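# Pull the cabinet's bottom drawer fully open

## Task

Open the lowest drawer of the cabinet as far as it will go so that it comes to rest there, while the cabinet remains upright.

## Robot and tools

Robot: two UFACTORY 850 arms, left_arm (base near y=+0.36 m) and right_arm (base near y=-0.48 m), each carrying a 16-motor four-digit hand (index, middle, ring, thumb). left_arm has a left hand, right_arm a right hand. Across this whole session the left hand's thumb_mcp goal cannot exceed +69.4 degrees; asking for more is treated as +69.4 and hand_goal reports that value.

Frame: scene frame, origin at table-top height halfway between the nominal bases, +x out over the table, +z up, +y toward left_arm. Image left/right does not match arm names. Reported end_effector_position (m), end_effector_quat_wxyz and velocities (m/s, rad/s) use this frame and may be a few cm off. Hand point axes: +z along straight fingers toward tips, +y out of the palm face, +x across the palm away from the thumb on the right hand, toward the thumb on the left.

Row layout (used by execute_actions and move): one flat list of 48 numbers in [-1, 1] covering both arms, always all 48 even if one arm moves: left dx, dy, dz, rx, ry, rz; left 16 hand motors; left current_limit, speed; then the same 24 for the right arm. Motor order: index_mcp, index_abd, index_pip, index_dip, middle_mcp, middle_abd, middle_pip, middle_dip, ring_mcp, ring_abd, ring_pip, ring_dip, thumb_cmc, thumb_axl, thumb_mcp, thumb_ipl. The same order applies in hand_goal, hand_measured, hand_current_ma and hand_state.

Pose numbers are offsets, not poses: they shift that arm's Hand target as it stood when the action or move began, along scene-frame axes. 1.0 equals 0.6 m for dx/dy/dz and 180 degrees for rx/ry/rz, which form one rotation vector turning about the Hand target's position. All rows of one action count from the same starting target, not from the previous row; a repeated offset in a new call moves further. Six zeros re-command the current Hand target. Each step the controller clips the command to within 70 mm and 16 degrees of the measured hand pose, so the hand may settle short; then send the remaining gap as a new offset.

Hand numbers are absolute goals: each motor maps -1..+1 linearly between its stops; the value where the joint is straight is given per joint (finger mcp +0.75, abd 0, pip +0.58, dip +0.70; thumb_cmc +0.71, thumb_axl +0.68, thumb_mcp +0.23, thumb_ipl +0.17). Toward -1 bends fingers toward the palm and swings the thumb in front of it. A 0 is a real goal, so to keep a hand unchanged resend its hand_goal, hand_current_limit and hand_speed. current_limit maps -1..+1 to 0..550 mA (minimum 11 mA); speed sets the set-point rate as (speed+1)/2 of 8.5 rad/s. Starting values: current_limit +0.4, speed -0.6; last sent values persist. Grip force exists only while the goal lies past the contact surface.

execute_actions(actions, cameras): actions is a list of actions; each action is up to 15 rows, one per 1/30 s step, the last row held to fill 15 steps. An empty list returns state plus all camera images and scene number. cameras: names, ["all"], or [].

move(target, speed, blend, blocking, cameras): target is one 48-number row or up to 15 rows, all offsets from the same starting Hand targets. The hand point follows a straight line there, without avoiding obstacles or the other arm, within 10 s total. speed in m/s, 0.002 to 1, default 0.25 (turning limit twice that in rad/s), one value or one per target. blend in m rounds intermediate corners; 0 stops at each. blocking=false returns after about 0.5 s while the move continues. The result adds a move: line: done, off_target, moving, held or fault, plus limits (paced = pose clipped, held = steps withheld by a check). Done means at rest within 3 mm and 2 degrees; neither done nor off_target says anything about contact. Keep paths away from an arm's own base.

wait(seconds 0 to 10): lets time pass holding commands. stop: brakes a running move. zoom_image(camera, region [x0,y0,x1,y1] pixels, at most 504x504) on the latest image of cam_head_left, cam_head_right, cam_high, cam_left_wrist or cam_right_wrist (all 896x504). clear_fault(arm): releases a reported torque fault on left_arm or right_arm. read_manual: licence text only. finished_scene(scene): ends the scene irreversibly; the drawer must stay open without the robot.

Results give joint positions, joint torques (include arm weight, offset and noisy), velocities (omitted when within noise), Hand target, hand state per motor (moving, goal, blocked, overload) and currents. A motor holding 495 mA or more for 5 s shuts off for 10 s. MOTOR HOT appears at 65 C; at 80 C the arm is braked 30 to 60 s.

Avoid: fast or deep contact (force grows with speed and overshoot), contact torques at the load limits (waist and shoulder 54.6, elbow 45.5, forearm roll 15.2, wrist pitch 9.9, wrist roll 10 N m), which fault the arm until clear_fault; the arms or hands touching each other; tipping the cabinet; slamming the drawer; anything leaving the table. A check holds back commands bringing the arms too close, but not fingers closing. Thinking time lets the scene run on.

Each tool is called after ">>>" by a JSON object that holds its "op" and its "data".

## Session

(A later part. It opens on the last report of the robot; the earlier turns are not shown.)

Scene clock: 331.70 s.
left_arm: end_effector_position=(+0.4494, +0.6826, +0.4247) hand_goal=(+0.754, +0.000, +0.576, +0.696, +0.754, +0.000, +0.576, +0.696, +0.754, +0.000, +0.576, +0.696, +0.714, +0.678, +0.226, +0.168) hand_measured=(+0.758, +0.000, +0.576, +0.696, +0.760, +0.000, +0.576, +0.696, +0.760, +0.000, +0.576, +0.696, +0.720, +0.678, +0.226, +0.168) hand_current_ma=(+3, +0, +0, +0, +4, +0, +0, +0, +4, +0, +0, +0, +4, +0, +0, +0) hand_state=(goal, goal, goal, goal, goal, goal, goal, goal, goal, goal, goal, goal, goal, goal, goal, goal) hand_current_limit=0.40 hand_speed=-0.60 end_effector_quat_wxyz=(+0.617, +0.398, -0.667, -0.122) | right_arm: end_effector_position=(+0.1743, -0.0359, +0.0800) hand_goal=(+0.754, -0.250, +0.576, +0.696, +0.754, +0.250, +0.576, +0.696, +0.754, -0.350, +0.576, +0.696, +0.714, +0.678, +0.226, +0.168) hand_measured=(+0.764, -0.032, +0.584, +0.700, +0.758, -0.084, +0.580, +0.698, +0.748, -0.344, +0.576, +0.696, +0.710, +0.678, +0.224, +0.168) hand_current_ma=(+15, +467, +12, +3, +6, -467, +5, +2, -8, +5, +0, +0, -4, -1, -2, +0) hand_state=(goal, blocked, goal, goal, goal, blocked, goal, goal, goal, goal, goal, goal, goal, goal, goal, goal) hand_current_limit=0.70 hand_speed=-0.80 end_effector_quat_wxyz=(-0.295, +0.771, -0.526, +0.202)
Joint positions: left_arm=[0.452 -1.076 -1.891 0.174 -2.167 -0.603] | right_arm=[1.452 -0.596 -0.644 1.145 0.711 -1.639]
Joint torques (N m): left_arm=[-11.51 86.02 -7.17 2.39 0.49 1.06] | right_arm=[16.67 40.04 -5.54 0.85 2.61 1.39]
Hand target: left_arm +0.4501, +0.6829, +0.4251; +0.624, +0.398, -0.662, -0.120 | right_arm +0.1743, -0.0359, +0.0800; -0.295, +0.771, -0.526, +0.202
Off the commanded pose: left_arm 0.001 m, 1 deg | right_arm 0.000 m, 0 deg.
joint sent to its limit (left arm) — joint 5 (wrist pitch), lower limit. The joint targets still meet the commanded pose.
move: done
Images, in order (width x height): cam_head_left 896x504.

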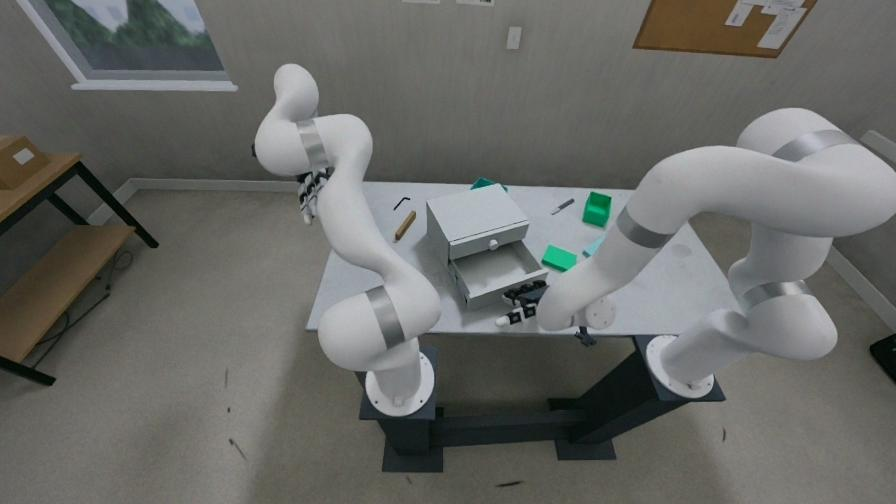

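>>> {"op": "move", "data": {"target": [0,0,0,0,0,0,0.754,0,0.576,0.696,0.754,0,0.576,0.696,0.754,0,0.576,0.696,0.714,0.678,0.226,0.168,0.4,-0.6,-0.031,-0.0122,0,0,0,0,0.754,-0.25,0.576,0.696,0.754,0.25,0.576,0.696,0.754,-0.35,0.576,0.696,0.714,0.678,0.226,0.168,0.7,-0.8], "speed": 0.03, "cameras": ["cam_head_left"]}}

>>> {"op": "zoom_image", "data": {"camera": "cam_head_left", "region": [400, 160, 624, 340]}}

Scene clock: 336.33 s.
left_arm: end_effector_position=(+0.4494, +0.6826, +0.4247) hand_goal=(+0.754, +0.000, +0.576, +0.696, +0.754, +0.000, +0.576, +0.696, +0.754, +0.000, +0.576, +0.696, +0.714, +0.678, +0.226, +0.168) hand_measured=(+0.758, +0.000, +0.576, +0.696, +0.760, +0.000, +0.576, +0.696, +0.760, +0.000, +0.576, +0.696, +0.720, +0.678, +0.226, +0.168) hand_current_ma=(+3, +0, +0, +0, +4, +0, +0, +0, +4, +0, +0, +0, +4, +0, +0, +0) hand_state=(goal, goal, goal, goal, goal, goal, goal, goal, goal, goal, goal, goal, goal, goal, goal, goal) hand_current_limit=0.40 hand_speed=-0.60 end_effector_quat_wxyz=(+0.617, +0.398, -0.667, -0.122) | right_arm: end_effector_position=(+0.1557, -0.0432, +0.0800) hand_goal=(+0.754, -0.250, +0.576, +0.696, +0.754, +0.250, +0.576, +0.696, +0.754, -0.350, +0.576, +0.696, +0.714, +0.678, +0.226, +0.168) hand_measured=(+0.764, -0.032, +0.584, +0.700, +0.760, -0.084, +0.580, +0.698, +0.748, -0.344, +0.576, +0.696, +0.710, +0.678, +0.224, +0.168) hand_current_ma=(+15, +467, +12, +3, +6, -467, +5, +2, -8, +5, +0, +0, -4, -1, -2, +0) hand_state=(goal, blocked, goal, goal, goal, blocked, goal, goal, goal, goal, goal, goal, goal, goal, goal, goal) hand_current_limit=0.70 hand_speed=-0.80 end_effector_quat_wxyz=(-0.295, +0.771, -0.526, +0.202)
Joint positions: left_arm=[0.452 -1.076 -1.891 0.174 -2.167 -0.603] | right_arm=[1.499 -0.585 -0.621 1.179 0.718 -1.622]
Joint torques (N m): left_arm=[-10.74 85.02 -7.03 2.5 0.51 0.96] | right_arm=[12.82 40.68 -5.52 0.62 2.64 1.34]
Hand target: left_arm +0.4501, +0.6829, +0.4251; +0.624, +0.398, -0.662, -0.120 | right_arm +0.1557, -0.0432, +0.0800; -0.295, +0.771, -0.526, +0.202
Off the commanded pose: left_arm 0.001 m, 1 deg | right_arm 0.000 m, 0 deg.
joint sent to its limit (left arm) — joint 5 (wrist pitch), lower limit. The joint targets still meet the commanded pose.
move: done
Images, in order (width x height): cam_head_left 896x504.

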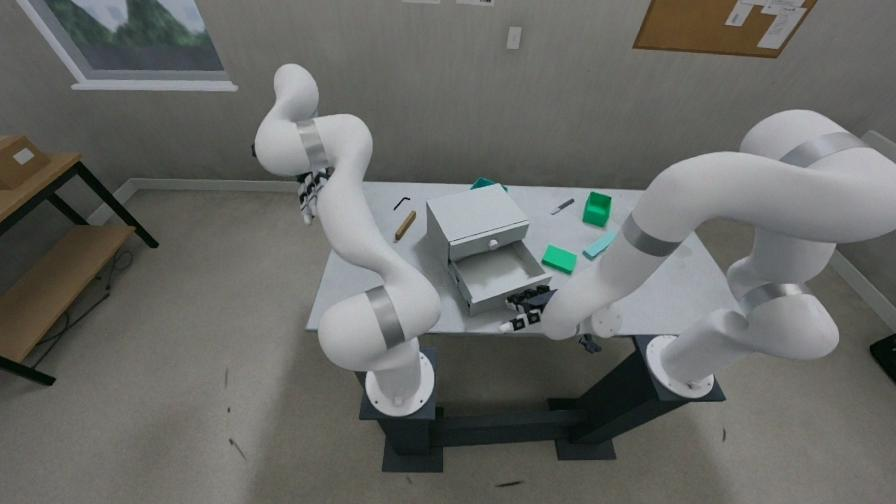

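Scaled by 2.250 from the camera's 896x504 image, which has a finer 1280x720 frame.

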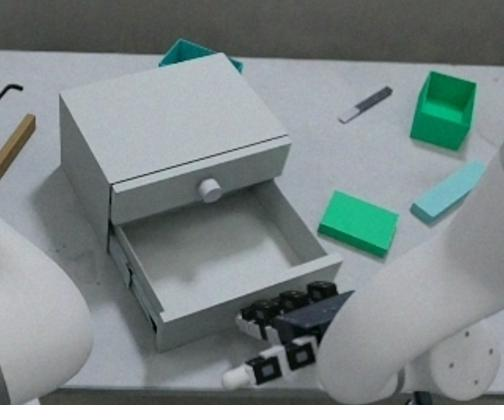

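>>> {"op": "move", "data": {"target": [0,0,0,0,0,0,0.754,0,0.576,0.696,0.754,0,0.576,0.696,0.754,0,0.576,0.696,0.714,0.678,0.226,0.168,0.4,-0.6,-0.031,-0.0122,0,0,0,0,0.754,-0.25,0.576,0.696,0.754,0.25,0.576,0.696,0.754,-0.35,0.576,0.696,0.714,0.678,0.226,0.168,0.7,-0.8], "speed": 0.03, "cameras": ["cam_head_left"]}}

>>> {"op": "zoom_image", "data": {"camera": "cam_head_left", "region": [400, 160, 624, 340]}}

Scene clock: 340.57 s.
left_arm: end_effector_position=(+0.4494, +0.6826, +0.4247) hand_goal=(+0.754, +0.000, +0.576, +0.696, +0.754, +0.000, +0.576, +0.696, +0.754, +0.000, +0.576, +0.696, +0.714, +0.678, +0.226, +0.168) hand_measured=(+0.758, +0.000, +0.576, +0.696, +0.760, +0.000, +0.576, +0.696, +0.760, +0.000, +0.576, +0.696, +0.720, +0.678, +0.226, +0.168) hand_current_ma=(+3, +0, +0, +0, +4, +0, +0, +0, +4, +0, +0, +0, +4, +0, +0, +0) hand_state=(goal, goal, goal, goal, goal, goal, goal, goal, goal, goal, goal, goal, goal, goal, goal, goal) hand_current_limit=0.40 hand_speed=-0.60 end_effector_quat_wxyz=(+0.617, +0.398, -0.667, -0.122) | right_arm: end_effector_position=(+0.1371, -0.0505, +0.0800) hand_goal=(+0.754, -0.250, +0.576, +0.696, +0.754, +0.250, +0.576, +0.696, +0.754, -0.350, +0.576, +0.696, +0.714, +0.678, +0.226, +0.168) hand_measured=(+0.764, -0.032, +0.584, +0.700, +0.760, -0.084, +0.580, +0.698, +0.748, -0.344, +0.576, +0.696, +0.710, +0.678, +0.224, +0.168) hand_current_ma=(+15, +468, +12, +4, +7, -467, +5, +2, -8, +5, +0, +0, -4, -1, -2, +0) hand_state=(goal, blocked, goal, goal, goal, blocked, goal, goal, goal, goal, goal, goal, goal, goal, goal, goal) hand_current_limit=0.70 hand_speed=-0.80 end_effector_quat_wxyz=(-0.295, +0.771, -0.526, +0.202)
Joint positions: left_arm=[0.452 -1.076 -1.891 0.174 -2.167 -0.603] | right_arm=[1.547 -0.576 -0.6 1.215 0.724 -1.606]
Joint torques (N m): left_arm=[-11.21 85.75 -7.1 2.43 0.42 0.94] | right_arm=[16.7 40.12 -5.47 1.03 2.64 1.34]
Hand target: left_arm +0.4501, +0.6829, +0.4251; +0.624, +0.398, -0.662, -0.120 | right_arm +0.1371, -0.0505, +0.0800; -0.295, +0.771, -0.526, +0.202
Off the commanded pose: left_arm 0.001 m, 1 deg | right_arm 0.000 m, 0 deg.
joint sent to its limit (left arm) — joint 5 (wrist pitch), lower limit. The joint targets still meet the commanded pose.
move: done
Images, in order (width x height): cam_head_left 896x504.

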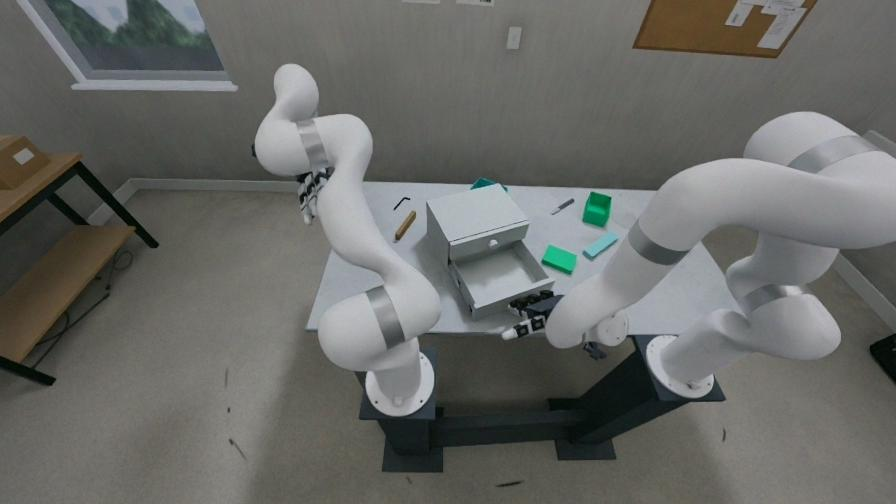

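Scaled by 2.250 from the camera's 896x504 image, which has a finer 1280x720 frame.

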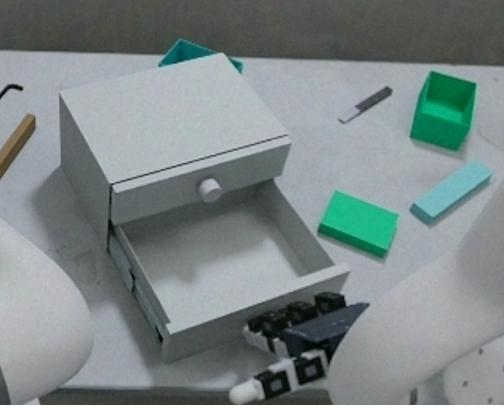

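>>> {"op": "move", "data": {"target": [0,0,0,0,0,0,0.754,0,0.576,0.696,0.754,0,0.576,0.696,0.754,0,0.576,0.696,0.714,0.678,0.226,0.168,0.4,-0.6,-0.0233,-0.0091,0,0,0,0,0.754,-0.25,0.576,0.696,0.754,0.25,0.576,0.696,0.754,-0.35,0.576,0.696,0.714,0.678,0.226,0.168,0.7,-0.8], "speed": 0.03, "cameras": ["cam_head_left"]}}

>>> {"op": "zoom_image", "data": {"camera": "cam_head_left", "region": [400, 160, 624, 340]}}

Scene clock: 346.10 s.
left_arm: end_effector_position=(+0.4494, +0.6826, +0.4247) hand_goal=(+0.754, +0.000, +0.576, +0.696, +0.754, +0.000, +0.576, +0.696, +0.754, +0.000, +0.576, +0.696, +0.714, +0.678, +0.226, +0.168) hand_measured=(+0.758, +0.000, +0.576, +0.696, +0.760, +0.000, +0.576, +0.696, +0.760, +0.000, +0.576, +0.696, +0.720, +0.678, +0.226, +0.168) hand_current_ma=(+3, +0, +0, +0, +4, +0, +0, +0, +4, +0, +0, +0, +4, +0, +0, +0) hand_state=(goal, goal, goal, goal, goal, goal, goal, goal, goal, goal, goal, goal, goal, goal, goal, goal) hand_current_limit=0.40 hand_speed=-0.60 end_effector_quat_wxyz=(+0.617, +0.398, -0.667, -0.122) | right_arm: end_effector_position=(+0.1231, -0.0560, +0.0800) hand_goal=(+0.754, -0.250, +0.576, +0.696, +0.754, +0.250, +0.576, +0.696, +0.754, -0.350, +0.576, +0.696, +0.714, +0.678, +0.226, +0.168) hand_measured=(+0.776, -0.050, +0.594, +0.704, +0.794, -0.090, +0.598, +0.708, +0.748, -0.344, +0.576, +0.696, +0.710, +0.678, +0.224, +0.168) hand_current_ma=(+48, +466, +33, +11, +101, -467, +43, +19, -8, +5, +0, +0, -4, -1, -2, +0) hand_state=(blocked, blocked, goal, goal, blocked, blocked, blocked, goal, goal, goal, goal, goal, goal, goal, goal, goal) hand_current_limit=0.70 hand_speed=-0.80 end_effector_quat_wxyz=(-0.295, +0.771, -0.526, +0.202)
Joint positions: left_arm=[0.452 -1.076 -1.891 0.174 -2.167 -0.603] | right_arm=[1.585 -0.571 -0.586 1.245 0.727 -1.595]
Joint torques (N m): left_arm=[-11.1 85.57 -6.96 2.6 0.48 0.92] | right_arm=[15.6 38.26 -4.42 0.93 2.13 1.3]
Hand target: left_arm +0.4501, +0.6829, +0.4251; +0.624, +0.398, -0.662, -0.120 | right_arm +0.1231, -0.0560, +0.0800; -0.295, +0.771, -0.526, +0.202
Off the commanded pose: left_arm 0.001 m, 1 deg | right_arm 0.000 m, 0 deg.
joint sent to its limit (left arm) — joint 5 (wrist pitch), lower limit. The joint targets still meet the commanded pose.
move: done
Images, in order (width x height): cam_head_left 896x504.

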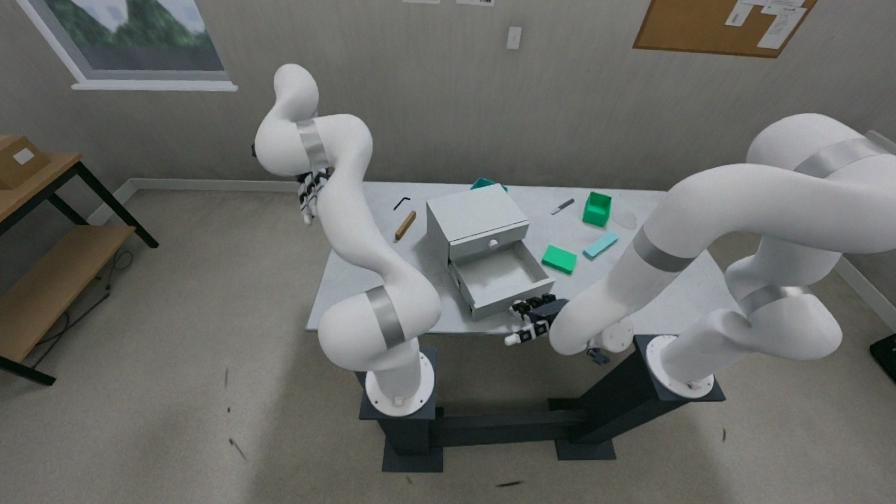

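Scaled by 2.250 from the camera's 896x504 image, which has a finer 1280x720 frame.

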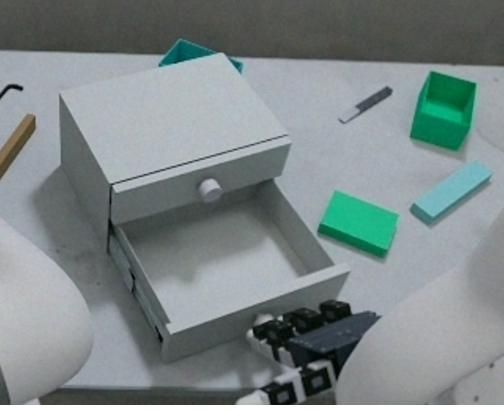

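>>> {"op": "move", "data": {"target": [[0,0,0,0,0,0,0.754,0,0.576,0.696,0.754,0,0.576,0.696,0.754,0,0.576,0.696,0.714,0.678,0.226,0.168,0.4,-0.6,0,0,0,0,0,0,0.754,0.15,0.576,0.696,0.754,-0.15,0.576,0.696,0.754,-0.35,0.576,0.696,0.714,0.678,0.226,0.168,0.4,-0.7],[0,0,0,0,0,0,0.754,0,0.576,0.696,0.754,0,0.576,0.696,0.754,0,0.576,0.696,0.714,0.678,0.226,0.168,0.4,-0.6,-0.06,-0.025,0.02,0,0,0,0.754,0.15,0.576,0.696,0.754,-0.15,0.576,0.696,0.754,-0.35,0.576,0.696,0.714,0.678,0.226,0.168,0.4,-0.7]], "speed": 0.06, "cameras": ["cam_head_left","cam_high"]}}

>>> {"op": "zoom_image", "data": {"camera": "cam_head_left", "region": [400, 160, 624, 340]}}

Scene clock: 353.27 s.
left_arm: end_effector_position=(+0.4494, +0.6826, +0.4247) hand_goal=(+0.754, +0.000, +0.576, +0.696, +0.754, +0.000, +0.576, +0.696, +0.754, +0.000, +0.576, +0.696, +0.714, +0.678, +0.226, +0.168) hand_measured=(+0.758, +0.000, +0.576, +0.696, +0.760, +0.000, +0.576, +0.696, +0.760, +0.000, +0.576, +0.696, +0.720, +0.678, +0.226, +0.168) hand_current_ma=(+3, +0, +0, +0, +4, +0, +0, +0, +4, +0, +0, +0, +4, +0, +0, +0) hand_state=(goal, goal, goal, goal, goal, goal, goal, goal, goal, goal, goal, goal, goal, goal, goal, goal) hand_current_limit=0.40 hand_speed=-0.60 end_effector_quat_wxyz=(+0.617, +0.398, -0.667, -0.122) | right_arm: end_effector_position=(+0.0871, -0.0710, +0.0920) hand_goal=(+0.754, +0.150, +0.576, +0.696, +0.754, -0.150, +0.576, +0.696, +0.754, -0.350, +0.576, +0.696, +0.714, +0.678, +0.226, +0.168) hand_measured=(+0.750, +0.146, +0.576, +0.698, +0.748, -0.146, +0.576, +0.698, +0.746, -0.346, +0.576, +0.696, +0.710, +0.678, +0.224, +0.168) hand_current_ma=(-6, -3, +1, +2, -8, +2, +0, +2, -11, +5, +0, +0, -5, -1, -2, +0) hand_state=(goal, goal, goal, goal, goal, goal, goal, goal, goal, goal, goal, goal, goal, goal, goal, goal) hand_current_limit=0.40 hand_speed=-0.70 end_effector_quat_wxyz=(-0.295, +0.771, -0.526, +0.202)
Joint positions: left_arm=[0.452 -1.076 -1.891 0.174 -2.167 -0.603] | right_arm=[1.688 -0.52 -0.547 1.361 0.726 -1.612]
Joint torques (N m): left_arm=[-11.04 84.78 -6.51 2.64 0.45 0.94] | right_arm=[14.72 36.88 -4.32 1.6 -1.55 -0.62]
Hand target: left_arm +0.4501, +0.6829, +0.4251; +0.624, +0.398, -0.662, -0.120 | right_arm +0.0871, -0.0710, +0.0920; -0.295, +0.771, -0.526, +0.202
Off the commanded pose: left_arm 0.001 m, 1 deg | right_arm 0.000 m, 0 deg.
joint sent to its limit (left arm) — joint 5 (wrist pitch), lower limit. The joint targets still meet the commanded pose.
move: done
Images, in order (width x height): cam_head_left 896x504, cam_high 896x504.

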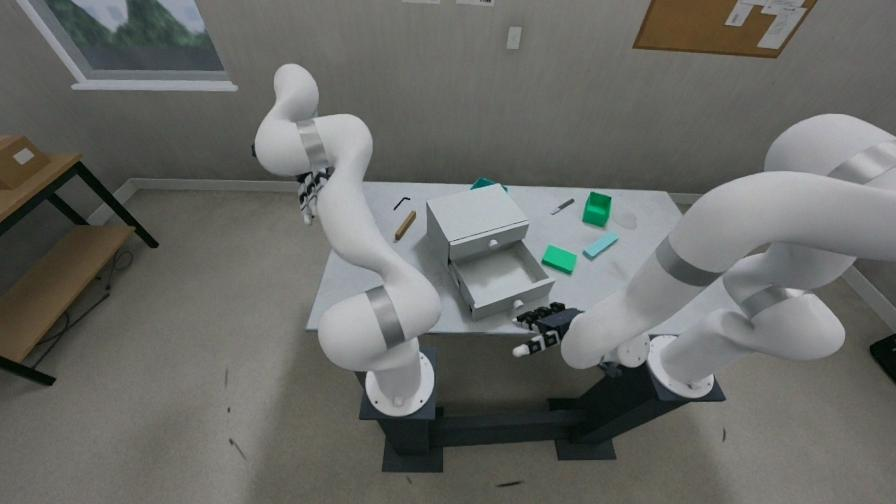

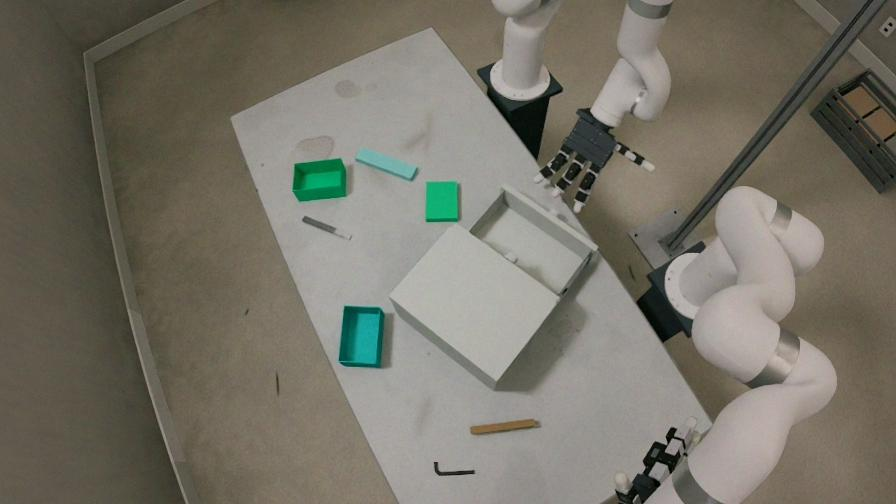

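Scaled by 2.250 from the camera's 896x504 image, which has a finer 1280x720 frame.

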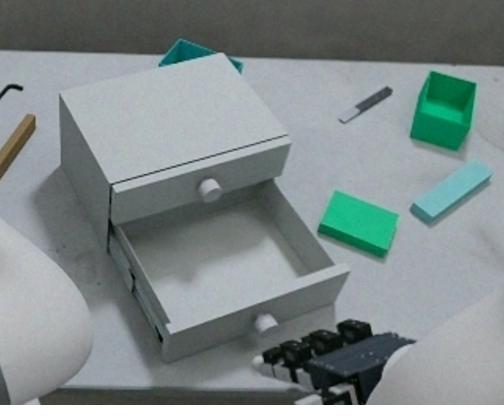

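>>> {"op": "finished_scene", "data": {"scene": 1}}

The scene is finished: the task was done.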